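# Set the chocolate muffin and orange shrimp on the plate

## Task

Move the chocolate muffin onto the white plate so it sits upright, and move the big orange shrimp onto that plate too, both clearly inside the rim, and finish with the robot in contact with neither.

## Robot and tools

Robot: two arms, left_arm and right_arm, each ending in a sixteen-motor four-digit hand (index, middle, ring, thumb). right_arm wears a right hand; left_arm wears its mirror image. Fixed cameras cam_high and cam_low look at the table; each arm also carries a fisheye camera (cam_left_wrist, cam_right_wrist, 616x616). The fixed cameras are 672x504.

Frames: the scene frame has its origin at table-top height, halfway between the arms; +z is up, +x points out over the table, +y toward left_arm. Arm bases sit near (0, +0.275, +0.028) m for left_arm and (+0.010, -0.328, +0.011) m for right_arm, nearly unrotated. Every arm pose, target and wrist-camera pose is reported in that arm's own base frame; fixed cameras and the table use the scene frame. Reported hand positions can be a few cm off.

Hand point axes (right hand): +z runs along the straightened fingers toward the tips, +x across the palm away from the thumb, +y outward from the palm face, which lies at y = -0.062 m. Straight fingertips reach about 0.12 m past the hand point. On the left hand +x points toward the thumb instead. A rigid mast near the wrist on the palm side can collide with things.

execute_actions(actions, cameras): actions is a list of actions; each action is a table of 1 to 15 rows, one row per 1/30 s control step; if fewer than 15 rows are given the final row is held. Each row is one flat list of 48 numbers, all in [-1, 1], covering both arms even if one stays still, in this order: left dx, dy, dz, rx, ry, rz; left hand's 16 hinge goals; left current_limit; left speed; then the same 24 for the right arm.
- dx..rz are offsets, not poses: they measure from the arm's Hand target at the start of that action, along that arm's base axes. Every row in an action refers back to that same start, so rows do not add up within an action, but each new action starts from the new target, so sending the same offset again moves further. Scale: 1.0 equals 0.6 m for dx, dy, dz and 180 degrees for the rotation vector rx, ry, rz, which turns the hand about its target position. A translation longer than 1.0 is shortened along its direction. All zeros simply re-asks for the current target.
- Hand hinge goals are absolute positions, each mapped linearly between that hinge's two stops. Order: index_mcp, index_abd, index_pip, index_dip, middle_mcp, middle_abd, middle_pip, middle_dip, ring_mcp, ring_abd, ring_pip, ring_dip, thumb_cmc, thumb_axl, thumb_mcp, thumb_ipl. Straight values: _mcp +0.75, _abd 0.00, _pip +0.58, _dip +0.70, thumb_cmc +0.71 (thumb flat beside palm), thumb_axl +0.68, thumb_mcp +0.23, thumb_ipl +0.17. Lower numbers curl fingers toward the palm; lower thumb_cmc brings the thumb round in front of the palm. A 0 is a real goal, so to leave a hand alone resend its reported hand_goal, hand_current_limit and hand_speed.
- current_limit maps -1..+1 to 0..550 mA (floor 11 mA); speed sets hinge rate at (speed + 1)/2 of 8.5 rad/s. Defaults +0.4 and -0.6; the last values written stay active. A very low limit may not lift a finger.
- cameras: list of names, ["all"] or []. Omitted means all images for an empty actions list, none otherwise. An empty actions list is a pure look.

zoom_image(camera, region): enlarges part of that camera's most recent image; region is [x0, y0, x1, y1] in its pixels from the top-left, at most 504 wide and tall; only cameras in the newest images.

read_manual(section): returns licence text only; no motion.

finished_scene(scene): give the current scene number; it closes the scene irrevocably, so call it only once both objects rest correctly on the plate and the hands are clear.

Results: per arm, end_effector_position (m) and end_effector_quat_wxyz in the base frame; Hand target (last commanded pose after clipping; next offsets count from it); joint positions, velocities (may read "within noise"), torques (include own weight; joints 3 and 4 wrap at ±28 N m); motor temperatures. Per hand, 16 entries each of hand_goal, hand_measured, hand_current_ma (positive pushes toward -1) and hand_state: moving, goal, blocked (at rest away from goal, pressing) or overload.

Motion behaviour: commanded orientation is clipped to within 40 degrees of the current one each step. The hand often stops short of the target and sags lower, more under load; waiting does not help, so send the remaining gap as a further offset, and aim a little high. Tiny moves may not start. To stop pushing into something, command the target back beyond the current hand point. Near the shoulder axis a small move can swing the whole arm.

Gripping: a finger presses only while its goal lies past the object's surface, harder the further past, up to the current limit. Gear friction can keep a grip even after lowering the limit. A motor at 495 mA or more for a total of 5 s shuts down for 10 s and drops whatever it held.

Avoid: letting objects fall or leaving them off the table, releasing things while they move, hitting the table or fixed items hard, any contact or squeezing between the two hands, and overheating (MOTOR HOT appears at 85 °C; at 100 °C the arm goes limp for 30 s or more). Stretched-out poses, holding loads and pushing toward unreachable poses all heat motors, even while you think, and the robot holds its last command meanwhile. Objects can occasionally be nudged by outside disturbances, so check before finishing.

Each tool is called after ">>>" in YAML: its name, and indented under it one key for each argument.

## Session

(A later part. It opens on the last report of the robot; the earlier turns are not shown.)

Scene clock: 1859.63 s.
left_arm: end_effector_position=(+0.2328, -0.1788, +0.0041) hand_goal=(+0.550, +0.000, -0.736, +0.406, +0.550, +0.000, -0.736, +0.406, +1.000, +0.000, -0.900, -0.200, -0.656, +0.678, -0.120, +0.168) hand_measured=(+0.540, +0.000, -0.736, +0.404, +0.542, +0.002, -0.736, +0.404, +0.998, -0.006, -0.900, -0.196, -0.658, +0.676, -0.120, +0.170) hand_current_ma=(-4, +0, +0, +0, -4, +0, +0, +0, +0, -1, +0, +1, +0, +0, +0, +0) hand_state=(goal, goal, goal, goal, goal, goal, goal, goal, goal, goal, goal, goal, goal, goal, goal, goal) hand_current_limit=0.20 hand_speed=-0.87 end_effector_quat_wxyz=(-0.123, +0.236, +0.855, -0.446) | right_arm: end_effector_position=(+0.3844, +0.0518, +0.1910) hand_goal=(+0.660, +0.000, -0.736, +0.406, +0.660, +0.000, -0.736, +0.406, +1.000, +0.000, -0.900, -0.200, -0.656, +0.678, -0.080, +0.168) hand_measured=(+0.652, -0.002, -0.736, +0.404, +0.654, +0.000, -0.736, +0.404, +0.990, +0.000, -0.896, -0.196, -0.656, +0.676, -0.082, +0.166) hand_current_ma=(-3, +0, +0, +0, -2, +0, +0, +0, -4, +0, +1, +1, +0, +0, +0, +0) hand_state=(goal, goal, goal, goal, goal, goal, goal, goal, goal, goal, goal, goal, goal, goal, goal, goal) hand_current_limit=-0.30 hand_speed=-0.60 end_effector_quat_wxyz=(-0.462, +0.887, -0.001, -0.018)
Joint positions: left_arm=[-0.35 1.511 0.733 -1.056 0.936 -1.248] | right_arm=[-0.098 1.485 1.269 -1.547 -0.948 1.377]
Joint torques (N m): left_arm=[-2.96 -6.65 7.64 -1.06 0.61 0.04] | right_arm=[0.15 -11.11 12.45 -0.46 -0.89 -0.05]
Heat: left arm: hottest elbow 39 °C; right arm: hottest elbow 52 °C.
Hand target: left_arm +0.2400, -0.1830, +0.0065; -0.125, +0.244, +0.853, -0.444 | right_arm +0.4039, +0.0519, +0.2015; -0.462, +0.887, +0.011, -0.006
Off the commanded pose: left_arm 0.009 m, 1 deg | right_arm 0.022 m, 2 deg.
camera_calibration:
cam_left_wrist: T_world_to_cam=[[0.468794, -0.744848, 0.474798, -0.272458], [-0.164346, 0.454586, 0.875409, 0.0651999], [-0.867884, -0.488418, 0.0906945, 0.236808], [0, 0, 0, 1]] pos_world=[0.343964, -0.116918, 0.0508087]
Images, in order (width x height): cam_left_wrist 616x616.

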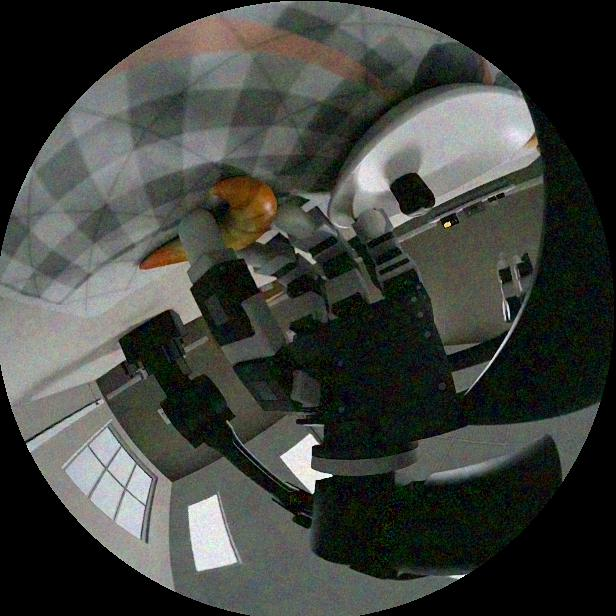

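>>> execute_actions:
  actions:
    - [[0.02,0.0,0.04,0,0,0,0.6,0,-0.737,0.406,0.58,0,-0.737,0.406,1,0,-0.9,-0.2,-0.657,0.677,-0.08,0.168,-0.3,-0.85,0,0,0,0,0,0,0.66,0,-0.737,0.406,0.66,0,-0.737,0.406,1,0,-0.9,-0.2,-0.657,0.677,-0.08,0.168,-0.3,-0.6]]
    - [[0,0.0,0.06,0,0,0,0.6,0,-0.737,0.406,0.58,0,-0.737,0.406,1,0,-0.9,-0.2,-0.657,0.677,-0.08,0.168,-0.3,-0.85,0,0,0,0,0,0,0.66,0,-0.737,0.406,0.66,0,-0.737,0.406,1,0,-0.9,-0.2,-0.657,0.677,-0.08,0.168,-0.3,-0.6]]
  cameras: ["cam_left_wrist"]

>>> zoom_image:
  camera: "cam_left_wrist"
  region: [100, 100, 320, 260]

Scene clock: 1878.47 s.
left_arm: end_effector_position=(+0.2358, -0.1785, +0.0549) hand_goal=(+0.600, +0.000, -0.736, +0.406, +0.580, +0.000, -0.736, +0.406, +1.000, +0.000, -0.900, -0.200, -0.656, +0.678, -0.080, +0.168) hand_measured=(+0.588, +0.000, -0.736, +0.404, +0.570, +0.002, -0.736, +0.404, +0.996, -0.004, -0.900, -0.196, -0.658, +0.676, -0.082, +0.170) hand_current_ma=(-5, +0, +0, +0, -4, +0, +0, +0, -1, -1, +0, +1, +0, +0, -1, +0) hand_state=(goal, goal, goal, goal, goal, goal, goal, goal, goal, goal, goal, goal, goal, goal, goal, goal) hand_current_limit=-0.30 hand_speed=-0.85 end_effector_quat_wxyz=(-0.144, +0.232, +0.855, -0.442) | right_arm: end_effector_position=(+0.3844, +0.0518, +0.1910) hand_goal=(+0.660, +0.000, -0.736, +0.406, +0.660, +0.000, -0.736, +0.406, +1.000, +0.000, -0.900, -0.200, -0.656, +0.678, -0.080, +0.168) hand_measured=(+0.652, -0.002, -0.736, +0.404, +0.654, +0.000, -0.736, +0.404, +0.990, +0.000, -0.896, -0.196, -0.656, +0.676, -0.082, +0.166) hand_current_ma=(-3, +0, +0, +0, -2, +0, +0, +0, -4, +0, +1, +1, +0, +0, +0, +0) hand_state=(goal, goal, goal, goal, goal, goal, goal, goal, goal, goal, goal, goal, goal, goal, goal, goal) hand_current_limit=-0.30 hand_speed=-0.60 end_effector_quat_wxyz=(-0.462, +0.887, -0.001, -0.018)
Joint positions: left_arm=[-0.35 1.448 0.828 -1.27 0.929 -1.229] | right_arm=[-0.098 1.485 1.269 -1.547 -0.948 1.377]
Joint torques (N m): left_arm=[-1.9 -8.47 9.09 -1.02 0.78 0.1] | right_arm=[0.09 -11.05 12.42 -0.47 -0.89 -0.05]
Heat: left arm: hottest elbow 39 °C; right arm: hottest elbow 52 °C.
Hand target: left_arm +0.2520, -0.1830, +0.0664; -0.125, +0.244, +0.853, -0.444 | right_arm +0.4039, +0.0519, +0.2015; -0.462, +0.887, +0.011, -0.006
Off the commanded pose: left_arm 0.020 m, 3 deg | right_arm 0.022 m, 2 deg.
camera_calibration:
cam_left_wrist: T_world_to_cam=[[0.475624, -0.759261, 0.44419, -0.300264], [-0.125854, 0.441032, 0.888624, 0.0089642], [-0.870599, -0.478554, 0.114209, 0.236024], [0, 0, 0, 1]] pos_world=[0.349423, -0.118982, 0.0984523]
Images, in order (width x height): cam_left_wrist 616x616.

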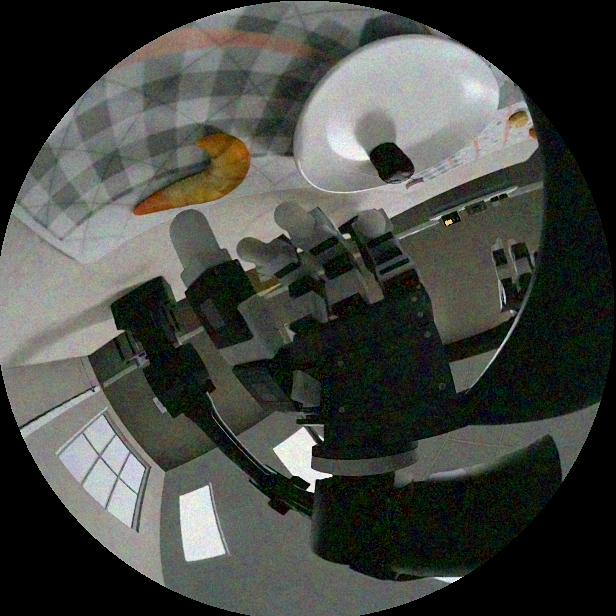

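Scaled by 2.291 from the camera's 616x616 image, which has a finer 880x880 frame.

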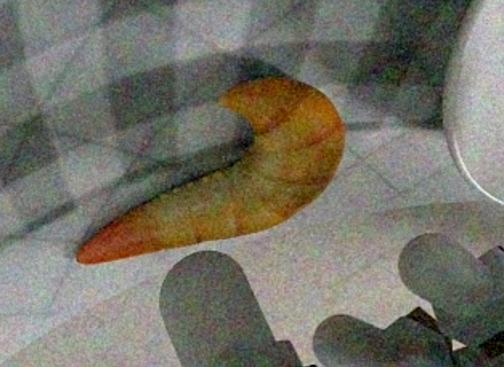

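>>> execute_actions:
  actions:
    - [[-0.0207,-0.0013,-0.05,0,0,-0.011,0.6,0,-0.737,0.406,0.58,0,-0.737,0.406,1,0,-0.9,-0.2,-0.657,0.677,-0.08,0.168,-0.3,-0.85,0,0,0,0,0,0,0.66,0,-0.737,0.406,0.66,0,-0.737,0.406,1,0,-0.9,-0.2,-0.657,0.677,-0.08,0.168,-0.3,-0.6]]
    - [[0,0.0,-0.037,0,0,0,0.6,0,-0.737,0.406,0.58,0,-0.737,0.406,1,0,-0.9,-0.2,-0.657,0.677,-0.08,0.168,-0.3,-0.85,0,0,0,0,0,0,0.66,0,-0.737,0.406,0.66,0,-0.737,0.406,1,0,-0.9,-0.2,-0.657,0.677,-0.08,0.168,-0.3,-0.6]]
  cameras: ["cam_left_wrist"]

>>> zoom_image:
  camera: "cam_left_wrist"
  region: [120, 130, 340, 290]

Scene clock: 1903.77 s.
left_arm: end_effector_position=(+0.2360, -0.1797, +0.0156) hand_goal=(+0.600, +0.000, -0.736, +0.406, +0.580, +0.000, -0.736, +0.406, +1.000, +0.000, -0.900, -0.200, -0.656, +0.678, -0.080, +0.168) hand_measured=(+0.590, +0.000, -0.736, +0.404, +0.572, +0.002, -0.736, +0.404, +0.996, -0.004, -0.900, -0.196, -0.658, +0.676, -0.082, +0.170) hand_current_ma=(-5, +0, +0, +0, -4, +0, +0, +0, -1, -1, +0, +1, +0, +0, -1, +0) hand_state=(goal, goal, goal, goal, goal, goal, goal, goal, goal, goal, goal, goal, goal, goal, goal, goal) hand_current_limit=-0.30 hand_speed=-0.85 end_effector_quat_wxyz=(-0.139, +0.247, +0.851, -0.441) | right_arm: end_effector_position=(+0.3844, +0.0518, +0.1910) hand_goal=(+0.660, +0.000, -0.736, +0.406, +0.660, +0.000, -0.736, +0.406, +1.000, +0.000, -0.900, -0.200, -0.656, +0.678, -0.080, +0.168) hand_measured=(+0.652, -0.002, -0.736, +0.404, +0.654, +0.000, -0.736, +0.404, +0.990, +0.000, -0.896, -0.196, -0.656, +0.676, -0.082, +0.166) hand_current_ma=(-3, +0, +0, +0, -2, +0, +0, +0, -4, +0, +1, +1, +0, +0, +0, +0) hand_state=(goal, goal, goal, goal, goal, goal, goal, goal, goal, goal, goal, goal, goal, goal, goal, goal) hand_current_limit=-0.30 hand_speed=-0.60 end_effector_quat_wxyz=(-0.462, +0.887, -0.001, -0.018)
Joint positions: left_arm=[-0.355 1.52 0.779 -1.148 0.925 -1.201] | right_arm=[-0.098 1.485 1.269 -1.547 -0.948 1.377]
Joint torques (N m): left_arm=[-2.9 -7.94 6.02 -0.09 0.77 0.1] | right_arm=[0.15 -11.05 12.44 -0.44 -0.89 -0.05]
Heat: left arm: hottest elbow 40 °C; right arm: hottest elbow 52 °C.
Hand target: left_arm +0.2395, -0.1837, +0.0142; -0.133, +0.259, +0.849, -0.442 | right_arm +0.4039, +0.0519, +0.2015; -0.462, +0.887, +0.011, -0.006
Off the commanded pose: left_arm 0.006 m, 2 deg | right_arm 0.022 m, 2 deg.
camera_calibration:
cam_left_wrist: T_world_to_cam=[[0.448805, -0.765732, 0.460683, -0.278885], [-0.134247, 0.451896, 0.881911, 0.0484575], [-0.883489, -0.457651, 0.100015, 0.247134], [0, 0, 0, 1]] pos_world=[0.35001, -0.122348, 0.0610254]
Images, in order (width x height): cam_left_wrist 616x616.

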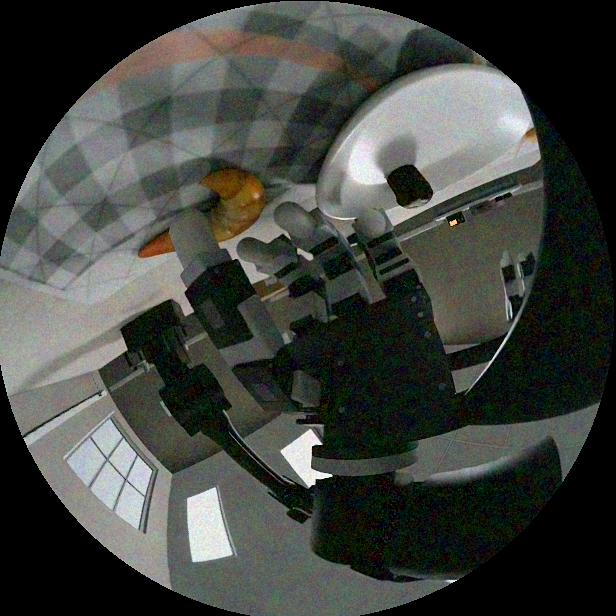

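Scaled by 2.291 from the camera's 616x616 image, which has a finer 880x880 frame.

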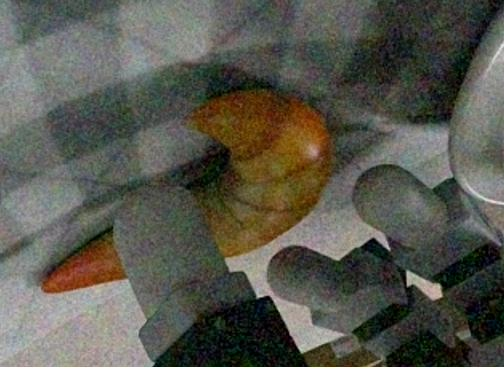

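>>> execute_actions:
  actions:
    - [[0.0037,-0.0012,-0.0115,0,0,0,0.6,0,-0.737,0.406,0.58,0,-0.737,0.406,1,0,-0.9,-0.2,-0.657,0.677,-0.08,0.168,-0.3,-0.85,0,0,0,0,0,0,0.66,0,-0.737,0.406,0.66,0,-0.737,0.406,1,0,-0.9,-0.2,-0.657,0.677,-0.08,0.168,-0.3,-0.6]]
    - [[0,0.0,0,0,0,0,0.54,0,-0.737,0.406,0.52,0,-0.737,0.406,1,0,-0.9,-0.2,-0.657,0.677,-0.11,0.168,0.2,-0.87,0,0,0,0,0,0,0.66,0,-0.737,0.406,0.66,0,-0.737,0.406,1,0,-0.9,-0.2,-0.657,0.677,-0.08,0.168,-0.3,-0.6]]
  cameras: ["cam_left_wrist"]

>>> zoom_image:
  camera: "cam_left_wrist"
  region: [120, 130, 340, 290]

Scene clock: 1916.10 s.
left_arm: end_effector_position=(+0.2380, -0.1805, +0.0098) hand_goal=(+0.540, +0.000, -0.736, +0.406, +0.520, +0.000, -0.736, +0.406, +1.000, +0.000, -0.900, -0.200, -0.656, +0.678, -0.110, +0.168) hand_measured=(+0.538, +0.000, -0.736, +0.404, +0.520, +0.002, -0.736, +0.404, +0.996, -0.004, -0.900, -0.196, -0.658, +0.676, -0.108, +0.170) hand_current_ma=(+0, +0, +0, +0, +0, +0, +0, +0, -1, -1, +0, +1, +0, +0, +0, +0) hand_state=(goal, goal, goal, goal, goal, goal, goal, goal, goal, goal, goal, goal, goal, goal, goal, goal) hand_current_limit=0.20 hand_speed=-0.87 end_effector_quat_wxyz=(-0.139, +0.248, +0.851, -0.441) | right_arm: end_effector_position=(+0.3844, +0.0518, +0.1910) hand_goal=(+0.660, +0.000, -0.736, +0.406, +0.660, +0.000, -0.736, +0.406, +1.000, +0.000, -0.900, -0.200, -0.656, +0.678, -0.080, +0.168) hand_measured=(+0.652, -0.002, -0.736, +0.404, +0.654, +0.000, -0.736, +0.404, +0.990, +0.000, -0.896, -0.196, -0.656, +0.676, -0.082, +0.166) hand_current_ma=(-3, +0, +0, +0, -2, +0, +0, +0, -4, +0, +1, +1, +0, +0, +0, +0) hand_state=(goal, goal, goal, goal, goal, goal, goal, goal, goal, goal, goal, goal, goal, goal, goal, goal) hand_current_limit=-0.30 hand_speed=-0.60 end_effector_quat_wxyz=(-0.462, +0.887, -0.001, -0.018)
Joint positions: left_arm=[-0.356 1.537 0.779 -1.13 0.924 -1.201] | right_arm=[-0.098 1.485 1.269 -1.547 -0.948 1.377]
Joint torques (N m): left_arm=[-2.78 -7.71 5.87 -0.03 0.79 0.1] | right_arm=[0.21 -11.16 12.44 -0.43 -0.89 -0.05]
Heat: left arm: hottest elbow 40 °C; right arm: hottest elbow 52 °C.
Hand target: left_arm +0.2416, -0.1844, +0.0073; -0.133, +0.259, +0.849, -0.442 | right_arm +0.4039, +0.0519, +0.2015; -0.462, +0.887, +0.011, -0.006
Off the commanded pose: left_arm 0.006 m, 1 deg | right_arm 0.022 m, 2 deg.
camera_calibration:
cam_left_wrist: T_world_to_cam=[[0.447622, -0.766361, 0.460788, -0.277633], [-0.134623, 0.451669, 0.88197, 0.0542183], [-0.884031, -0.456822, 0.0990078, 0.249353], [0, 0, 0, 1]] pos_world=[0.35201, -0.123346, 0.0554233]
Images, in order (width x height): cam_left_wrist 616x616.

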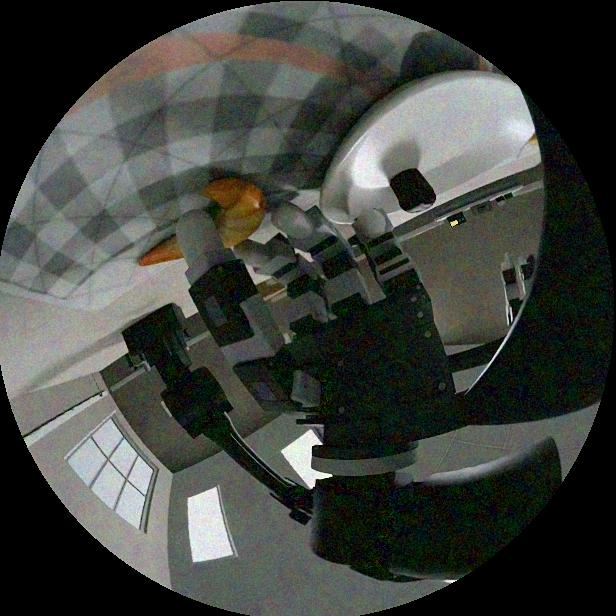

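Scaled by 2.291 from the camera's 616x616 image, which has a finer 880x880 frame.

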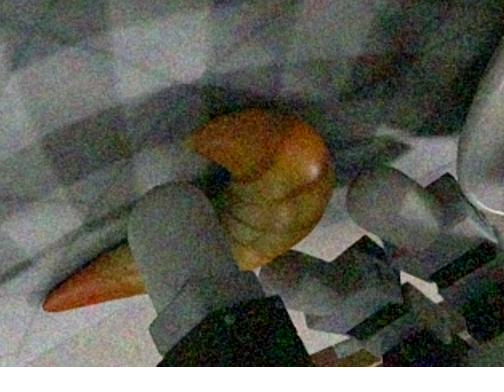

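>>> execute_actions:
  actions:
    - [[0,0,0,0,0,0,0.49,0,-0.737,0.406,0.47,0,-0.737,0.406,1,0,-0.9,-0.2,-0.657,0.677,-0.15,0.168,0.2,-0.87,0,0,0,0,0,0,0.66,0,-0.737,0.406,0.66,0,-0.737,0.406,1,0,-0.9,-0.2,-0.657,0.677,-0.08,0.168,-0.3,-0.6]]
    - [[0,0.0,0,0,0,0,0.475,0,-0.737,0.406,0.44,0,-0.737,0.406,1,0,-0.9,-0.2,-0.657,0.677,-0.18,0.168,0.2,-0.87,0,0,0,0,0,0,0.66,0,-0.737,0.406,0.66,0,-0.737,0.406,1,0,-0.9,-0.2,-0.657,0.677,-0.08,0.168,-0.3,-0.6]]
  cameras: ["cam_left_wrist"]

>>> zoom_image:
  camera: "cam_left_wrist"
  region: [120, 130, 340, 290]

Scene clock: 1925.87 s.
left_arm: end_effector_position=(+0.2380, -0.1805, +0.0098) hand_goal=(+0.476, +0.000, -0.736, +0.406, +0.440, +0.000, -0.736, +0.406, +1.000, +0.000, -0.900, -0.200, -0.656, +0.678, -0.180, +0.168) hand_measured=(+0.476, +0.000, -0.736, +0.404, +0.442, +0.002, -0.736, +0.404, +0.996, -0.004, -0.900, -0.196, -0.658, +0.676, -0.176, +0.170) hand_current_ma=(+0, +0, +0, +0, +0, +0, +0, +0, -1, -1, +0, +1, +0, +0, +1, +0) hand_state=(goal, goal, goal, goal, goal, goal, goal, goal, goal, goal, goal, goal, goal, goal, goal, goal) hand_current_limit=0.20 hand_speed=-0.87 end_effector_quat_wxyz=(-0.139, +0.248, +0.851, -0.441) | right_arm: end_effector_position=(+0.3844, +0.0518, +0.1910) hand_goal=(+0.660, +0.000, -0.736, +0.406, +0.660, +0.000, -0.736, +0.406, +1.000, +0.000, -0.900, -0.200, -0.656, +0.678, -0.080, +0.168) hand_measured=(+0.652, -0.002, -0.736, +0.404, +0.654, +0.000, -0.736, +0.404, +0.990, +0.000, -0.896, -0.196, -0.656, +0.676, -0.082, +0.166) hand_current_ma=(-3, +0, +0, +0, -2, +0, +0, +0, -4, +0, +1, +1, +0, +0, +0, +0) hand_state=(goal, goal, goal, goal, goal, goal, goal, goal, goal, goal, goal, goal, goal, goal, goal, goal) hand_current_limit=-0.30 hand_speed=-0.60 end_effector_quat_wxyz=(-0.462, +0.887, -0.001, -0.018)
Joint positions: left_arm=[-0.356 1.537 0.779 -1.13 0.924 -1.201] | right_arm=[-0.098 1.485 1.269 -1.547 -0.948 1.377]
Joint torques (N m): left_arm=[-2.84 -7.77 5.89 -0.05 0.79 0.1] | right_arm=[0.15 -11.16 12.42 -0.46 -0.89 -0.06]
Heat: left arm: hottest elbow 39 °C; right arm: hottest elbow 52 °C.
Hand target: left_arm +0.2416, -0.1844, +0.0073; -0.133, +0.259, +0.849, -0.442 | right_arm +0.4039, +0.0519, +0.2015; -0.462, +0.887, +0.011, -0.006
Off the commanded pose: left_arm 0.006 m, 1 deg | right_arm 0.022 m, 2 deg.
camera_calibration:
cam_left_wrist: T_world_to_cam=[[0.447622, -0.766361, 0.460788, -0.277633], [-0.134623, 0.451669, 0.88197, 0.0542183], [-0.884031, -0.456822, 0.0990078, 0.249353], [0, 0, 0, 1]] pos_world=[0.35201, -0.123346, 0.0554233]
Images, in order (width x height): cam_left_wrist 616x616.

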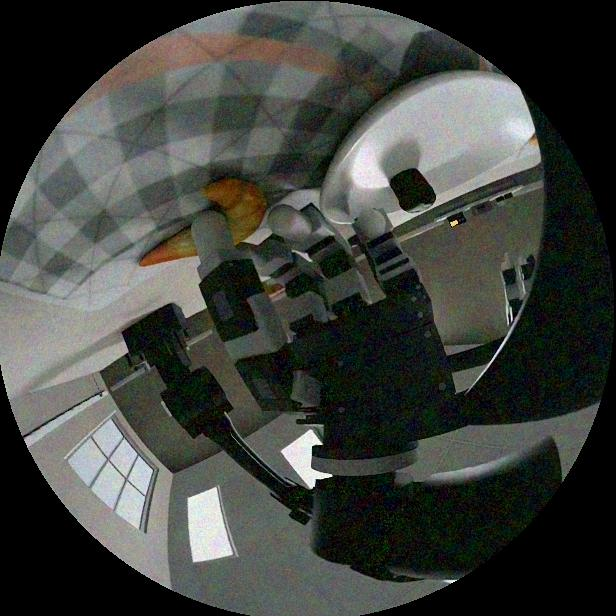

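Scaled by 2.291 from the camera's 616x616 image, which has a finer 880x880 frame.

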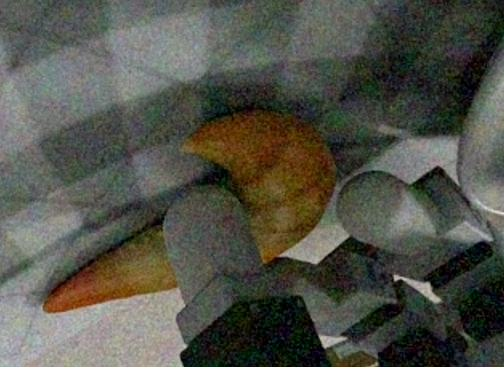

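>>> execute_actions:
  actions:
    - [[0,0,0,0,0,0,0.46,0,-0.737,0.406,0.42,0,-0.737,0.406,1,0,-0.9,-0.2,-0.657,0.677,-0.2,0.168,0.2,-0.87,0,0,0,0,0,0,0.66,0,-0.737,0.406,0.66,0,-0.737,0.406,1,0,-0.9,-0.2,-0.657,0.677,-0.08,0.168,-0.3,-0.6]]

>>> execute_actions:
  actions:
    - [[0,0.0,0,0,0,0,0.46,0,-0.737,0.406,0.39,0,-0.737,0.406,1,0,-0.9,-0.2,-0.657,0.677,-0.23,0.168,0.2,-0.87,0,0,0,0,0,0,0.66,0,-0.737,0.406,0.66,0,-0.737,0.406,1,0,-0.9,-0.2,-0.657,0.677,-0.08,0.168,-0.3,-0.6]]
  cameras: ["cam_left_wrist"]

>>> zoom_image:
  camera: "cam_left_wrist"
  region: [120, 130, 340, 290]

Scene clock: 1936.20 s.
left_arm: end_effector_position=(+0.2380, -0.1806, +0.0098) hand_goal=(+0.460, +0.000, -0.736, +0.406, +0.420, +0.000, -0.736, +0.406, +1.000, +0.000, -0.900, -0.200, -0.656, +0.678, -0.200, +0.168) hand_measured=(+0.462, +0.000, -0.736, +0.404, +0.420, +0.002, -0.736, +0.404, +0.996, -0.004, -0.900, -0.196, -0.658, +0.676, -0.188, +0.170) hand_current_ma=(+0, +0, +0, +0, +0, +0, +0, +0, -1, -1, +0, +1, +0, +0, +8, +0) hand_state=(goal, goal, goal, goal, goal, goal, goal, goal, goal, goal, goal, goal, goal, goal, goal, goal) hand_current_limit=0.20 hand_speed=-0.87 end_effector_quat_wxyz=(-0.138, +0.248, +0.851, -0.441) | right_arm: end_effector_position=(+0.3844, +0.0518, +0.1910) hand_goal=(+0.660, +0.000, -0.736, +0.406, +0.660, +0.000, -0.736, +0.406, +1.000, +0.000, -0.900, -0.200, -0.656, +0.678, -0.080, +0.168) hand_measured=(+0.652, -0.002, -0.736, +0.404, +0.654, +0.000, -0.736, +0.404, +0.990, +0.000, -0.896, -0.196, -0.656, +0.676, -0.082, +0.166) hand_current_ma=(-3, +0, +0, +0, -2, +0, +0, +0, -4, +0, +1, +1, +0, +0, +0, +0) hand_state=(goal, goal, goal, goal, goal, goal, goal, goal, goal, goal, goal, goal, goal, goal, goal, goal) hand_current_limit=-0.30 hand_speed=-0.60 end_effector_quat_wxyz=(-0.462, +0.887, -0.001, -0.018)
Joint positions: left_arm=[-0.356 1.537 0.779 -1.13 0.924 -1.201] | right_arm=[-0.098 1.485 1.269 -1.547 -0.948 1.377]
Joint torques (N m): left_arm=[-2.9 -7.77 5.89 -0.06 0.79 0.1] | right_arm=[0.21 -11.05 12.45 -0.43 -0.89 -0.05]
Heat: left arm: hottest elbow 39 °C; right arm: hottest elbow 52 °C.
Hand target: left_arm +0.2416, -0.1844, +0.0073; -0.133, +0.259, +0.849, -0.442 | right_arm +0.4039, +0.0519, +0.2015; -0.462, +0.887, +0.011, -0.006
Off the commanded pose: left_arm 0.006 m, 1 deg | right_arm 0.022 m, 2 deg.

Scene clock: 1936.90 s.
left_arm: end_effector_position=(+0.2382, -0.1806, +0.0097) hand_goal=(+0.460, +0.000, -0.736, +0.406, +0.390, +0.000, -0.736, +0.406, +1.000, +0.000, -0.900, -0.200, -0.656, +0.678, -0.230, +0.168) hand_measured=(+0.462, +0.000, -0.734, +0.404, +0.390, +0.002, -0.736, +0.404, +0.996, -0.004, -0.900, -0.196, -0.660, +0.676, -0.202, +0.174) hand_current_ma=(+1, +0, +0, +0, +0, +0, +0, +0, -1, -1, +0, +1, -1, +0, +38, +2) hand_state=(goal, goal, goal, goal, goal, goal, goal, goal, goal, goal, goal, goal, goal, goal, blocked, goal) hand_current_limit=0.20 hand_speed=-0.87 end_effector_quat_wxyz=(-0.138, +0.248, +0.851, -0.441) | right_arm: end_effector_position=(+0.3844, +0.0518, +0.1910) hand_goal=(+0.660, +0.000, -0.736, +0.406, +0.660, +0.000, -0.736, +0.406, +1.000, +0.000, -0.900, -0.200, -0.656, +0.678, -0.080, +0.168) hand_measured=(+0.652, -0.002, -0.736, +0.404, +0.654, +0.000, -0.736, +0.404, +0.990, +0.000, -0.896, -0.196, -0.656, +0.676, -0.082, +0.166) hand_current_ma=(-3, +0, +0, +0, -2, +0, +0, +0, -4, +0, +1, +1, +0, +0, +0, +0) hand_state=(goal, goal, goal, goal, goal, goal, goal, goal, goal, goal, goal, goal, goal, goal, goal, goal) hand_current_limit=-0.30 hand_speed=-0.60 end_effector_quat_wxyz=(-0.462, +0.887, -0.001, -0.018)
Joint positions: left_arm=[-0.356 1.537 0.779 -1.129 0.924 -1.201] | right_arm=[-0.098 1.485 1.269 -1.547 -0.948 1.377]
Joint torques (N m): left_arm=[-2.84 -7.71 5.89 -0.03 0.78 0.09] | right_arm=[-0.03 -11.05 12.44 -0.46 -0.89 -0.05]
Heat: left arm: hottest elbow 39 °C; right arm: hottest elbow 52 °C.
Hand target: left_arm +0.2417, -0.1844, +0.0073; -0.133, +0.259, +0.849, -0.442 | right_arm +0.4039, +0.0519, +0.2015; -0.462, +0.887, +0.011, -0.006
Off the commanded pose: left_arm 0.006 m, 1 deg | right_arm 0.022 m, 2 deg.
camera_calibration:
cam_left_wrist: T_world_to_cam=[[0.447078, -0.766173, 0.461628, -0.277631], [-0.13559, 0.452065, 0.881619, 0.0547012], [-0.884159, -0.456745, 0.0982228, 0.249583], [0, 0, 0, 1]] pos_world=[0.352211, -0.123446, 0.0554218]
Images, in order (width x height): cam_left_wrist 616x616.

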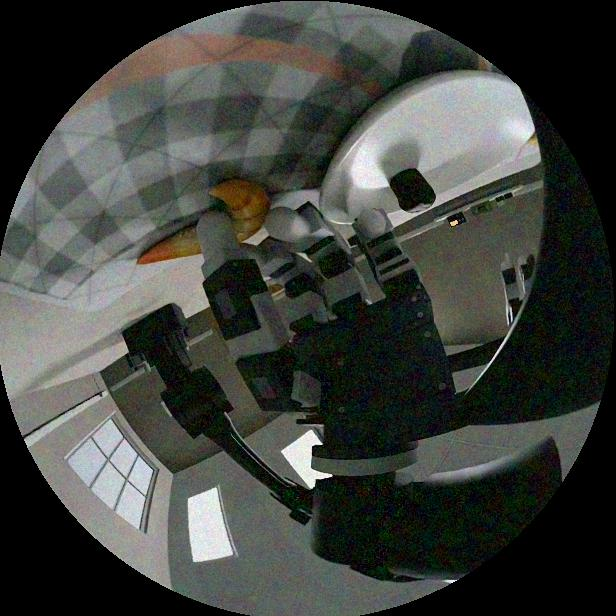

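Scaled by 2.291 from the camera's 616x616 image, which has a finer 880x880 frame.

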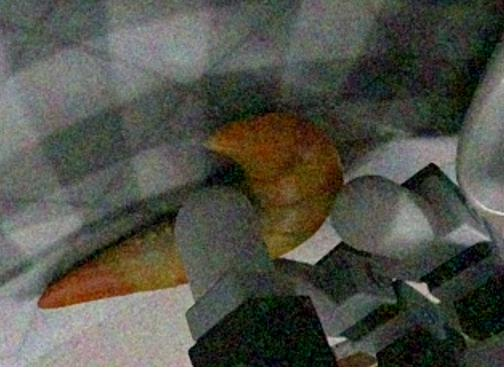

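>>> execute_actions:
  actions:
    - [[0,0,0,0,0,0,0.5,0,-0.737,0.406,0.42,0,-0.737,0.406,1,0,-0.9,-0.2,-0.657,0.677,-0.17,0.168,0.2,-0.87,0,0,0,0,0,0,0.66,0,-0.737,0.406,0.66,0,-0.737,0.406,1,0,-0.9,-0.2,-0.657,0.677,-0.08,0.168,-0.3,-0.6]]
    - [[-0.01,0.009,0,0,0,0,0.5,0,-0.737,0.406,0.42,0,-0.737,0.406,1,0,-0.9,-0.2,-0.657,0.677,-0.16,0.168,0.2,-0.87,0,0,0,0,0,0,0.66,0,-0.737,0.406,0.66,0,-0.737,0.406,1,0,-0.9,-0.2,-0.657,0.677,-0.08,0.168,-0.3,-0.6]]
  cameras: ["cam_left_wrist"]

>>> zoom_image:
  camera: "cam_left_wrist"
  region: [120, 130, 340, 290]

Scene clock: 1960.67 s.
left_arm: end_effector_position=(+0.2361, -0.1801, +0.0081) hand_goal=(+0.500, +0.000, -0.736, +0.406, +0.420, +0.000, -0.736, +0.406, +1.000, +0.000, -0.900, -0.200, -0.656, +0.678, -0.160, +0.168) hand_measured=(+0.488, +0.000, -0.740, +0.404, +0.410, +0.002, -0.742, +0.404, +0.996, -0.004, -0.900, -0.196, -0.658, +0.676, -0.162, +0.170) hand_current_ma=(-7, +0, -1, +0, -5, +0, -2, +0, -1, -1, +0, +1, +0, +0, +0, +0) hand_state=(goal, goal, goal, goal, goal, goal, goal, goal, goal, goal, goal, goal, goal, goal, goal, goal) hand_current_limit=0.20 hand_speed=-0.87 end_effector_quat_wxyz=(-0.138, +0.252, +0.850, -0.442) | right_arm: end_effector_position=(+0.3844, +0.0518, +0.1910) hand_goal=(+0.660, +0.000, -0.736, +0.406, +0.660, +0.000, -0.736, +0.406, +1.000, +0.000, -0.900, -0.200, -0.656, +0.678, -0.080, +0.168) hand_measured=(+0.652, -0.002, -0.736, +0.404, +0.654, +0.000, -0.736, +0.404, +0.990, +0.000, -0.896, -0.196, -0.656, +0.676, -0.082, +0.166) hand_current_ma=(-3, +0, +0, +0, -2, +0, +0, +0, -4, +0, +1, +1, +0, +0, +0, +0) hand_state=(goal, goal, goal, goal, goal, goal, goal, goal, goal, goal, goal, goal, goal, goal, goal, goal) hand_current_limit=-0.30 hand_speed=-0.60 end_effector_quat_wxyz=(-0.462, +0.887, -0.001, -0.018)
Joint positions: left_arm=[-0.356 1.537 0.773 -1.129 0.925 -1.187] | right_arm=[-0.098 1.485 1.269 -1.547 -0.948 1.377]
Joint torques (N m): left_arm=[-2.14 -9 4.93 -0.36 0.63 0.07] | right_arm=[0.09 -11.05 12.45 -0.46 -0.88 -0.05]
Heat: left arm: hottest elbow 38 °C; right arm: hottest elbow 52 °C.
Hand target: left_arm +0.2357, -0.1791, +0.0073; -0.133, +0.259, +0.849, -0.442 | right_arm +0.4039, +0.0519, +0.2015; -0.462, +0.887, +0.011, -0.006
Off the commanded pose: left_arm 0.001 m, 1 deg | right_arm 0.022 m, 2 deg.
camera_calibration:
cam_left_wrist: T_world_to_cam=[[0.439701, -0.767467, 0.466538, -0.273992], [-0.134572, 0.457286, 0.879079, 0.0563317], [-0.888005, -0.449315, 0.0977892, 0.250391], [0, 0, 0, 1]] pos_world=[0.350404, -0.123535, 0.0538219]
Images, in order (width x height): cam_left_wrist 616x616.

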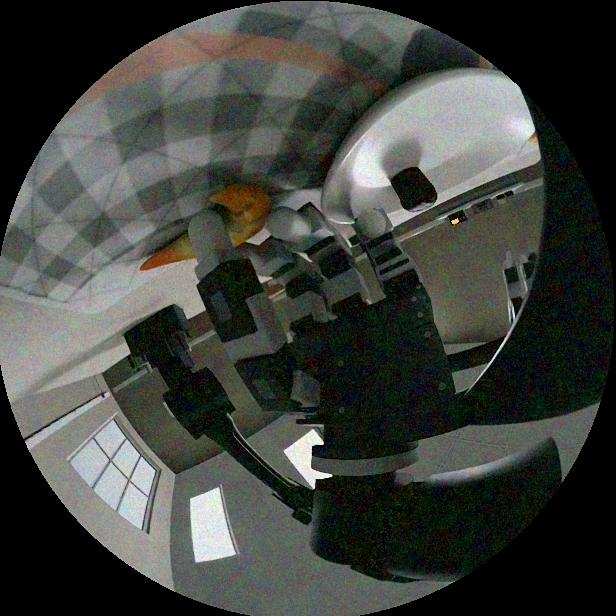

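Scaled by 2.291 from the camera's 616x616 image, which has a finer 880x880 frame.

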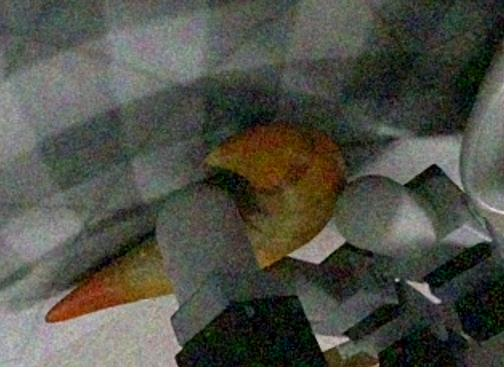

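>>> execute_actions:
  actions:
    - [[0,0,0,0,0,0,0.49,0,-0.737,0.406,0.38,0,-0.737,0.406,1,0,-0.9,-0.2,-0.657,0.677,-0.19,0.168,0.2,-0.87,0,0,0,0,0,0,0.66,0,-0.737,0.406,0.66,0,-0.737,0.406,1,0,-0.9,-0.2,-0.657,0.677,-0.08,0.168,-0.3,-0.6]]

>>> execute_actions:
  actions:
    - [[0,0,0,0,0,0,0.48,0,-0.737,0.406,0.34,0,-0.737,0.406,1,0,-0.9,-0.2,-0.657,0.677,-0.22,0.168,0.2,-0.87,0,0,0,0,0,0,0.66,0,-0.737,0.406,0.66,0,-0.737,0.406,1,0,-0.9,-0.2,-0.657,0.677,-0.08,0.168,-0.3,-0.6]]
  cameras: ["cam_left_wrist"]

>>> zoom_image:
  camera: "cam_left_wrist"
  region: [120, 130, 340, 290]

Scene clock: 1970.07 s.
left_arm: end_effector_position=(+0.2358, -0.1800, +0.0079) hand_goal=(+0.490, +0.000, -0.736, +0.406, +0.380, +0.000, -0.736, +0.406, +1.000, +0.000, -0.900, -0.200, -0.656, +0.678, -0.190, +0.168) hand_measured=(+0.486, +0.000, -0.740, +0.404, +0.380, +0.002, -0.738, +0.404, +0.996, -0.004, -0.900, -0.196, -0.658, +0.676, -0.186, +0.170) hand_current_ma=(-1, +0, -1, +0, +0, +0, +0, +0, -1, -1, +0, +1, +0, +0, +2, +0) hand_state=(goal, goal, goal, goal, goal, goal, goal, goal, goal, goal, goal, goal, goal, goal, goal, goal) hand_current_limit=0.20 hand_speed=-0.87 end_effector_quat_wxyz=(-0.138, +0.253, +0.849, -0.442) | right_arm: end_effector_position=(+0.3844, +0.0518, +0.1910) hand_goal=(+0.660, +0.000, -0.736, +0.406, +0.660, +0.000, -0.736, +0.406, +1.000, +0.000, -0.900, -0.200, -0.656, +0.678, -0.080, +0.168) hand_measured=(+0.652, -0.002, -0.736, +0.404, +0.654, +0.000, -0.736, +0.404, +0.990, +0.000, -0.896, -0.196, -0.656, +0.676, -0.082, +0.166) hand_current_ma=(-3, +0, +0, +0, -2, +0, +0, +0, -4, +0, +1, +1, +0, +0, +0, +0) hand_state=(goal, goal, goal, goal, goal, goal, goal, goal, goal, goal, goal, goal, goal, goal, goal, goal) hand_current_limit=-0.30 hand_speed=-0.60 end_effector_quat_wxyz=(-0.462, +0.887, -0.001, -0.018)
Joint positions: left_arm=[-0.356 1.537 0.772 -1.129 0.925 -1.186] | right_arm=[-0.098 1.485 1.269 -1.547 -0.948 1.377]
Joint torques (N m): left_arm=[-2.14 -8.82 5.04 -0.32 0.62 0.08] | right_arm=[0.15 -11.05 12.41 -0.43 -0.89 -0.05]
Heat: left arm: hottest elbow 38 °C; right arm: hottest elbow 52 °C.
Hand target: left_arm +0.2357, -0.1790, +0.0073; -0.133, +0.259, +0.849, -0.442 | right_arm +0.4039, +0.0519, +0.2015; -0.462, +0.887, +0.011, -0.006
Off the commanded pose: left_arm 0.001 m, 1 deg | right_arm 0.022 m, 2 deg.

Scene clock: 1970.77 s.
left_arm: end_effector_position=(+0.2354, -0.1799, +0.0078) hand_goal=(+0.480, +0.000, -0.736, +0.406, +0.340, +0.000, -0.736, +0.406, +1.000, +0.000, -0.900, -0.200, -0.656, +0.678, -0.220, +0.168) hand_measured=(+0.482, +0.000, -0.740, +0.404, +0.340, +0.002, -0.736, +0.404, +0.996, -0.004, -0.900, -0.196, -0.664, +0.674, -0.198, +0.172) hand_current_ma=(+0, +0, -1, +0, +0, +0, +0, +0, -1, -1, +0, +1, -2, -1, +24, +1) hand_state=(goal, goal, goal, goal, goal, goal, goal, goal, goal, goal, goal, goal, goal, goal, blocked, goal) hand_current_limit=0.20 hand_speed=-0.87 end_effector_quat_wxyz=(-0.138, +0.253, +0.849, -0.442) | right_arm: end_effector_position=(+0.3844, +0.0518, +0.1910) hand_goal=(+0.660, +0.000, -0.736, +0.406, +0.660, +0.000, -0.736, +0.406, +1.000, +0.000, -0.900, -0.200, -0.656, +0.678, -0.080, +0.168) hand_measured=(+0.652, -0.002, -0.736, +0.404, +0.654, +0.000, -0.736, +0.404, +0.990, +0.000, -0.896, -0.196, -0.656, +0.676, -0.082, +0.166) hand_current_ma=(-3, +0, +0, +0, -2, +0, +0, +0, -4, +0, +1, +1, +0, +0, +0, +0) hand_state=(goal, goal, goal, goal, goal, goal, goal, goal, goal, goal, goal, goal, goal, goal, goal, goal) hand_current_limit=-0.30 hand_speed=-0.60 end_effector_quat_wxyz=(-0.462, +0.887, -0.001, -0.018)
Joint positions: left_arm=[-0.356 1.537 0.771 -1.129 0.925 -1.186] | right_arm=[-0.098 1.485 1.269 -1.547 -0.948 1.377]
Joint torques (N m): left_arm=[-2.2 -8.88 5.04 -0.35 0.62 0.08] | right_arm=[0.15 -11.11 12.41 -0.44 -0.89 -0.05]
Heat: left arm: hottest elbow 38 °C; right arm: hottest elbow 52 °C.
Hand target: left_arm +0.2357, -0.1791, +0.0073; -0.133, +0.259, +0.849, -0.442 | right_arm +0.4039, +0.0519, +0.2015; -0.462, +0.887, +0.011, -0.006
Off the commanded pose: left_arm 0.001 m, 1 deg | right_arm 0.022 m, 2 deg.
camera_calibration:
cam_left_wrist: T_world_to_cam=[[0.439672, -0.767567, 0.466401, -0.273459], [-0.133662, 0.457586, 0.879061, 0.0562745], [-0.888157, -0.448839, 0.0985933, 0.25001], [0, 0, 0, 1]] pos_world=[0.349803, -0.123434, 0.0534236]
Images, in order (width x height): cam_left_wrist 616x616.

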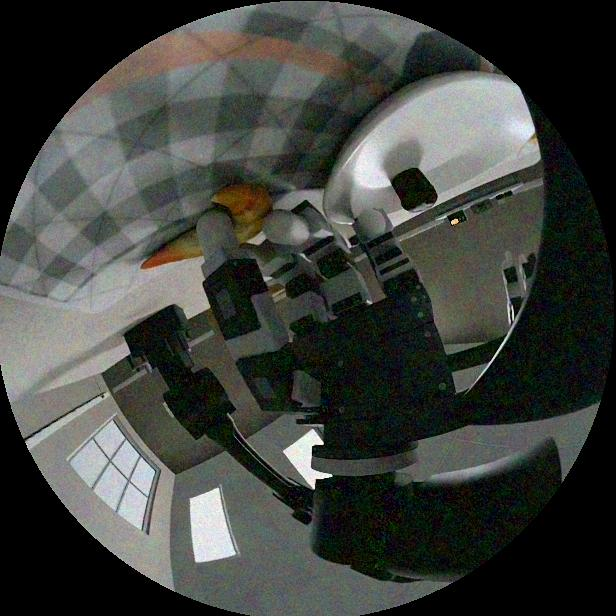

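Scaled by 2.291 from the camera's 616x616 image, which has a finer 880x880 frame.

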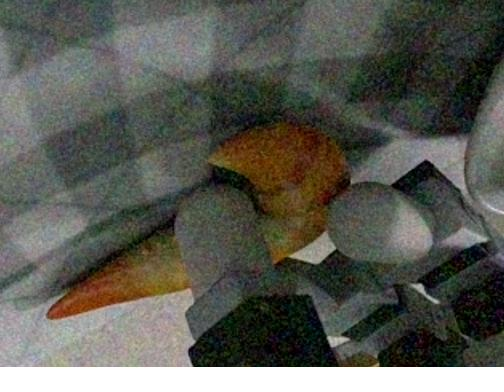

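>>> execute_actions:
  actions:
    - [[0,0,0,0,0,0,0.54,0,-0.737,0.406,0.31,0,-0.737,0.406,1,0,-0.9,-0.2,-0.657,0.677,-0.2,0.168,0.2,-0.87,0,0,0,0,0,0,0.66,0,-0.737,0.406,0.66,0,-0.737,0.406,1,0,-0.9,-0.2,-0.657,0.677,-0.08,0.168,-0.3,-0.6]]
    - [[0,0,0,0,0,0,0.54,0,-0.737,0.406,0.28,0,-0.737,0.406,1,0,-0.9,-0.2,-0.657,0.677,-0.2,0.168,0.2,-0.87,0,0,0,0,0,0,0.66,0,-0.737,0.406,0.66,0,-0.737,0.406,1,0,-0.9,-0.2,-0.657,0.677,-0.08,0.168,-0.3,-0.6]]
  cameras: ["cam_left_wrist"]

>>> zoom_image:
  camera: "cam_left_wrist"
  region: [120, 130, 340, 290]

Scene clock: 2005.23 s.
left_arm: end_effector_position=(+0.2354, -0.1799, +0.0078) hand_goal=(+0.540, +0.000, -0.736, +0.406, +0.280, +0.000, -0.736, +0.406, +1.000, +0.000, -0.900, -0.200, -0.656, +0.678, -0.200, +0.168) hand_measured=(+0.526, +0.000, -0.740, +0.404, +0.282, +0.002, -0.736, +0.404, +0.996, -0.004, -0.900, -0.196, -0.658, +0.676, -0.198, +0.170) hand_current_ma=(-8, +0, -1, +0, +0, +0, +0, +0, -1, -1, +0, +1, +0, +0, +1, +1) hand_state=(goal, goal, goal, goal, goal, goal, goal, goal, goal, goal, goal, goal, goal, goal, goal, goal) hand_current_limit=0.20 hand_speed=-0.87 end_effector_quat_wxyz=(-0.138, +0.253, +0.849, -0.442) | right_arm: end_effector_position=(+0.3844, +0.0518, +0.1910) hand_goal=(+0.660, +0.000, -0.736, +0.406, +0.660, +0.000, -0.736, +0.406, +1.000, +0.000, -0.900, -0.200, -0.656, +0.678, -0.080, +0.168) hand_measured=(+0.652, -0.002, -0.736, +0.404, +0.654, +0.000, -0.736, +0.404, +0.990, +0.000, -0.896, -0.196, -0.656, +0.676, -0.082, +0.166) hand_current_ma=(-3, +0, +0, +0, -2, +0, +0, +0, -4, +0, +1, +1, +0, +0, +0, +0) hand_state=(goal, goal, goal, goal, goal, goal, goal, goal, goal, goal, goal, goal, goal, goal, goal, goal) hand_current_limit=-0.30 hand_speed=-0.60 end_effector_quat_wxyz=(-0.462, +0.887, -0.001, -0.018)
Joint positions: left_arm=[-0.356 1.537 0.771 -1.129 0.925 -1.186] | right_arm=[-0.098 1.485 1.269 -1.547 -0.948 1.377]
Joint torques (N m): left_arm=[-2.14 -8.88 5.08 -0.34 0.61 0.08] | right_arm=[0.15 -10.99 12.44 -0.49 -0.89 -0.05]
Heat: left arm: hottest elbow 38 °C; right arm: hottest elbow 52 °C.
Hand target: left_arm +0.2357, -0.1791, +0.0073; -0.133, +0.259, +0.849, -0.442 | right_arm +0.4039, +0.0519, +0.2015; -0.462, +0.887, +0.011, -0.006
Off the commanded pose: left_arm 0.001 m, 1 deg | right_arm 0.022 m, 2 deg.
camera_calibration:
cam_left_wrist: T_world_to_cam=[[0.439672, -0.767567, 0.466401, -0.273459], [-0.133662, 0.457586, 0.879061, 0.0562745], [-0.888157, -0.448839, 0.0985933, 0.25001], [0, 0, 0, 1]] pos_world=[0.349803, -0.123434, 0.0534236]
Images, in order (width x height): cam_left_wrist 616x616.

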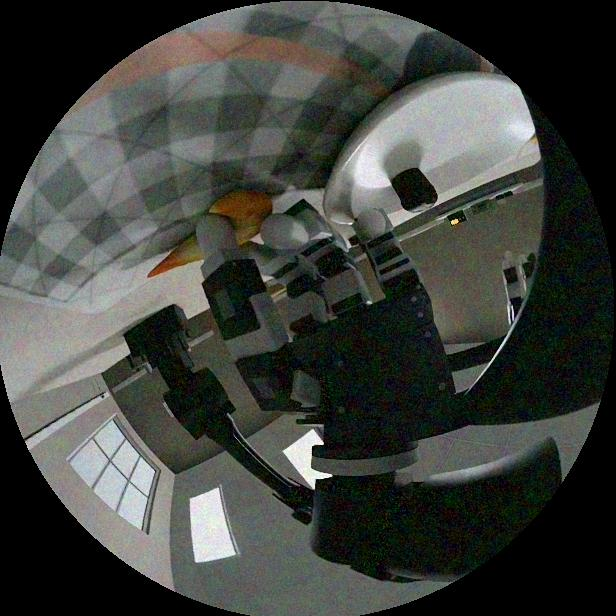

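Scaled by 2.291 from the camera's 616x616 image, which has a finer 880x880 frame.

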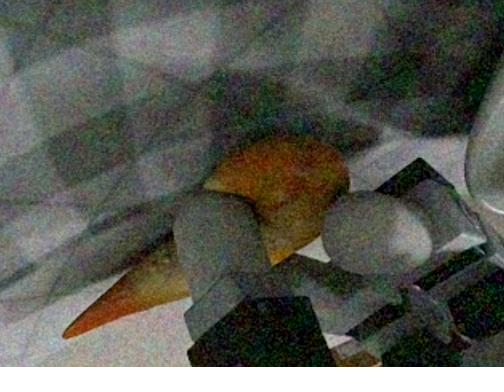

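>>> execute_actions:
  actions:
    - [[0,0,0,0,0,0,0.49,0,-0.737,0.406,0.27,0,-0.737,0.406,1,0,-0.9,-0.2,-0.657,0.677,-0.21,0.168,0.2,-0.87,0,0,0,0,0,0,0.66,0,-0.737,0.406,0.66,0,-0.737,0.406,1,0,-0.9,-0.2,-0.657,0.677,-0.08,0.168,-0.3,-0.6]]
    - [[0,0,0,0,0,0,0.46,0,-0.737,0.406,0.25,0,-0.737,0.406,1,0,-0.9,-0.2,-0.657,0.677,-0.24,0.168,0.2,-0.87,0,0,0,0,0,0,0.66,0,-0.737,0.406,0.66,0,-0.737,0.406,1,0,-0.9,-0.2,-0.657,0.677,-0.08,0.168,-0.3,-0.6]]
  cameras: ["cam_left_wrist"]

>>> zoom_image:
  camera: "cam_left_wrist"
  region: [120, 130, 340, 290]

Scene clock: 2022.67 s.
left_arm: end_effector_position=(+0.2355, -0.1799, +0.0077) hand_goal=(+0.460, +0.000, -0.736, +0.406, +0.250, +0.000, -0.736, +0.406, +1.000, +0.000, -0.900, -0.200, -0.656, +0.678, -0.240, +0.168) hand_measured=(+0.490, +0.000, -0.732, +0.406, +0.252, +0.002, -0.736, +0.404, +0.996, -0.004, -0.900, -0.196, -0.664, +0.674, -0.202, +0.176) hand_current_ma=(+29, +0, +1, +0, +0, +0, +0, +0, -1, -1, +0, +1, -3, -1, +62, +5) hand_state=(blocked, goal, goal, goal, goal, goal, goal, goal, goal, goal, goal, goal, goal, goal, blocked, goal) hand_current_limit=0.20 hand_speed=-0.87 end_effector_quat_wxyz=(-0.138, +0.253, +0.849, -0.442) | right_arm: end_effector_position=(+0.3844, +0.0518, +0.1910) hand_goal=(+0.660, +0.000, -0.736, +0.406, +0.660, +0.000, -0.736, +0.406, +1.000, +0.000, -0.900, -0.200, -0.656, +0.678, -0.080, +0.168) hand_measured=(+0.652, -0.002, -0.736, +0.404, +0.654, +0.000, -0.736, +0.404, +0.990, +0.000, -0.896, -0.196, -0.656, +0.676, -0.082, +0.166) hand_current_ma=(-3, +0, +0, +0, -2, +0, +0, +0, -4, +0, +1, +1, +0, +0, +0, +0) hand_state=(goal, goal, goal, goal, goal, goal, goal, goal, goal, goal, goal, goal, goal, goal, goal, goal) hand_current_limit=-0.30 hand_speed=-0.60 end_effector_quat_wxyz=(-0.462, +0.887, -0.001, -0.018)
Joint positions: left_arm=[-0.356 1.537 0.771 -1.129 0.925 -1.185] | right_arm=[-0.098 1.485 1.269 -1.547 -0.948 1.377]
Joint torques (N m): left_arm=[-2.2 -8.82 5.07 -0.34 0.62 0.08] | right_arm=[0.21 -11.16 12.45 -0.46 -0.89 -0.05]
Heat: left arm: hottest elbow 38 °C; right arm: hottest elbow 52 °C.
Hand target: left_arm +0.2358, -0.1791, +0.0073; -0.133, +0.259, +0.849, -0.442 | right_arm +0.4039, +0.0519, +0.2015; -0.462, +0.887, +0.011, -0.006
Off the commanded pose: left_arm 0.001 m, 1 deg | right_arm 0.022 m, 2 deg.
camera_calibration:
cam_left_wrist: T_world_to_cam=[[0.438803, -0.767591, 0.467179, -0.27332], [-0.134103, 0.458144, 0.878704, 0.0565763], [-0.88852, -0.448228, 0.0980991, 0.250283], [0, 0, 0, 1]] pos_world=[0.349902, -0.123534, 0.0534228]
Images, in order (width x height): cam_left_wrist 616x616.

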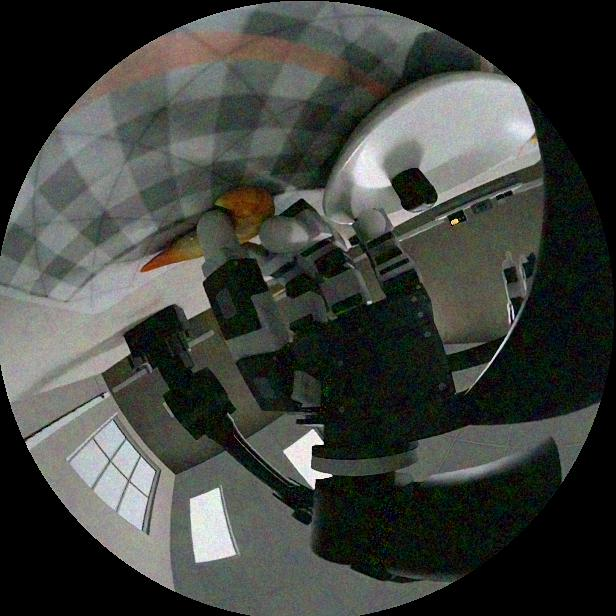

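Scaled by 2.291 from the camera's 616x616 image, which has a finer 880x880 frame.

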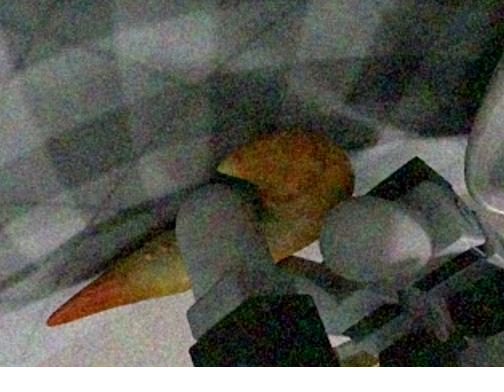

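>>> execute_actions:
  actions:
    - [[0,0,0,0,0,0,0.58,0,-0.737,0.406,0.53,0,-0.737,0.406,1,0,-0.9,-0.2,-0.657,0.677,-0.12,0.168,0.2,-0.8,0,0,0,0,0,0,0.66,0,-0.737,0.406,0.66,0,-0.737,0.406,1,0,-0.9,-0.2,-0.657,0.677,-0.08,0.168,-0.3,-0.6]]
    - [[0.015,0,0.075,0,0,-0.03,0.6,0,-0.737,0.406,0.6,0,-0.737,0.406,1,0,-0.9,-0.2,-0.657,0.677,-0.09,0.168,0.2,-0.8,0,0,0,0,0,0,0.66,0,-0.737,0.406,0.66,0,-0.737,0.406,1,0,-0.9,-0.2,-0.657,0.677,-0.08,0.168,-0.3,-0.6]]
    - [[-0.01,0.0,0,0,0,-0.02,0.6,0,-0.737,0.406,0.6,0,-0.737,0.406,1,0,-0.9,-0.2,-0.657,0.677,-0.09,0.168,0.2,-0.8,0,0,0,0,0,0,0.66,0,-0.737,0.406,0.66,0,-0.737,0.406,1,0,-0.9,-0.2,-0.657,0.677,-0.08,0.168,-0.3,-0.6]]
  cameras: ["cam_left_wrist"]

>>> zoom_image:
  camera: "cam_left_wrist"
  region: [100, 110, 320, 270]

Scene clock: 2052.53 s.
left_arm: end_effector_position=(+0.2250, -0.1715, +0.0443) hand_goal=(+0.600, +0.000, -0.736, +0.406, +0.600, +0.000, -0.736, +0.406, +1.000, +0.000, -0.900, -0.200, -0.656, +0.678, -0.090, +0.168) hand_measured=(+0.590, +0.000, -0.736, +0.406, +0.590, +0.002, -0.738, +0.404, +0.996, -0.004, -0.900, -0.196, -0.658, +0.676, -0.092, +0.170) hand_current_ma=(-5, +0, +0, +0, -4, +0, +0, +0, -1, -1, +0, +1, +0, +0, -1, +0) hand_state=(goal, goal, goal, goal, goal, goal, goal, goal, goal, goal, goal, goal, goal, goal, goal, goal) hand_current_limit=0.20 hand_speed=-0.80 end_effector_quat_wxyz=(-0.178, +0.310, +0.829, -0.430) | right_arm: end_effector_position=(+0.3844, +0.0518, +0.1910) hand_goal=(+0.660, +0.000, -0.736, +0.406, +0.660, +0.000, -0.736, +0.406, +1.000, +0.000, -0.900, -0.200, -0.656, +0.678, -0.080, +0.168) hand_measured=(+0.652, -0.002, -0.736, +0.404, +0.654, +0.000, -0.736, +0.404, +0.990, +0.000, -0.896, -0.196, -0.656, +0.676, -0.082, +0.166) hand_current_ma=(-3, +0, +0, +0, -2, +0, +0, +0, -4, +0, +1, +1, +0, +0, +0, +0) hand_state=(goal, goal, goal, goal, goal, goal, goal, goal, goal, goal, goal, goal, goal, goal, goal, goal) hand_current_limit=-0.30 hand_speed=-0.60 end_effector_quat_wxyz=(-0.462, +0.887, -0.001, -0.018)
Joint positions: left_arm=[-0.367 1.508 0.842 -1.403 0.869 -0.988] | right_arm=[-0.098 1.485 1.269 -1.547 -0.948 1.377]
Joint torques (N m): left_arm=[-2.84 -7.82 8.72 -1.39 0.62 0.12] | right_arm=[0.21 -11.11 12.45 -0.46 -0.89 -0.06]
Heat: left arm: hottest elbow 38 °C; right arm: hottest elbow 53 °C.
Hand target: left_arm +0.2388, -0.1790, +0.0523; -0.167, +0.325, +0.826, -0.430 | right_arm +0.4039, +0.0519, +0.2015; -0.462, +0.887, +0.011, -0.006
Off the commanded pose: left_arm 0.018 m, 2 deg | right_arm 0.022 m, 2 deg.
camera_calibration:
cam_left_wrist: T_world_to_cam=[[0.329748, -0.8276, 0.454251, -0.264481], [-0.0519937, 0.464512, 0.884039, 0.00152051], [-0.942636, -0.315128, 0.110142, 0.275562], [0, 0, 0, 1]] pos_world=[0.347046, -0.132754, 0.0884457]
Images, in order (width x height): cam_left_wrist 616x616.

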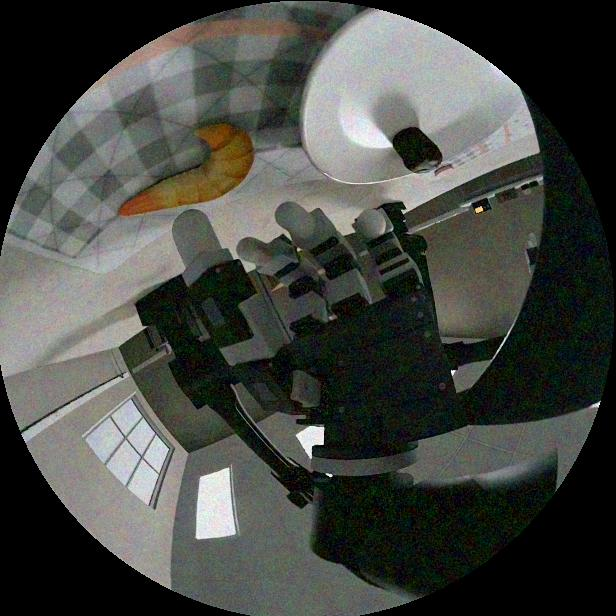

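Scaled by 2.291 from the camera's 616x616 image, which has a finer 880x880 frame.

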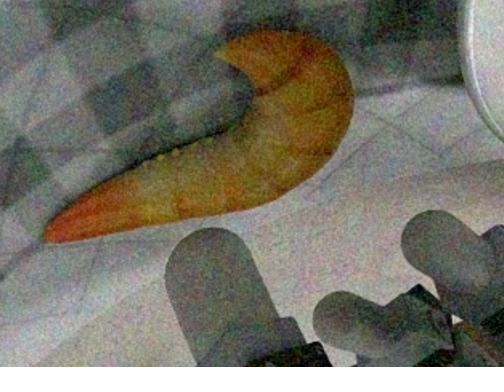

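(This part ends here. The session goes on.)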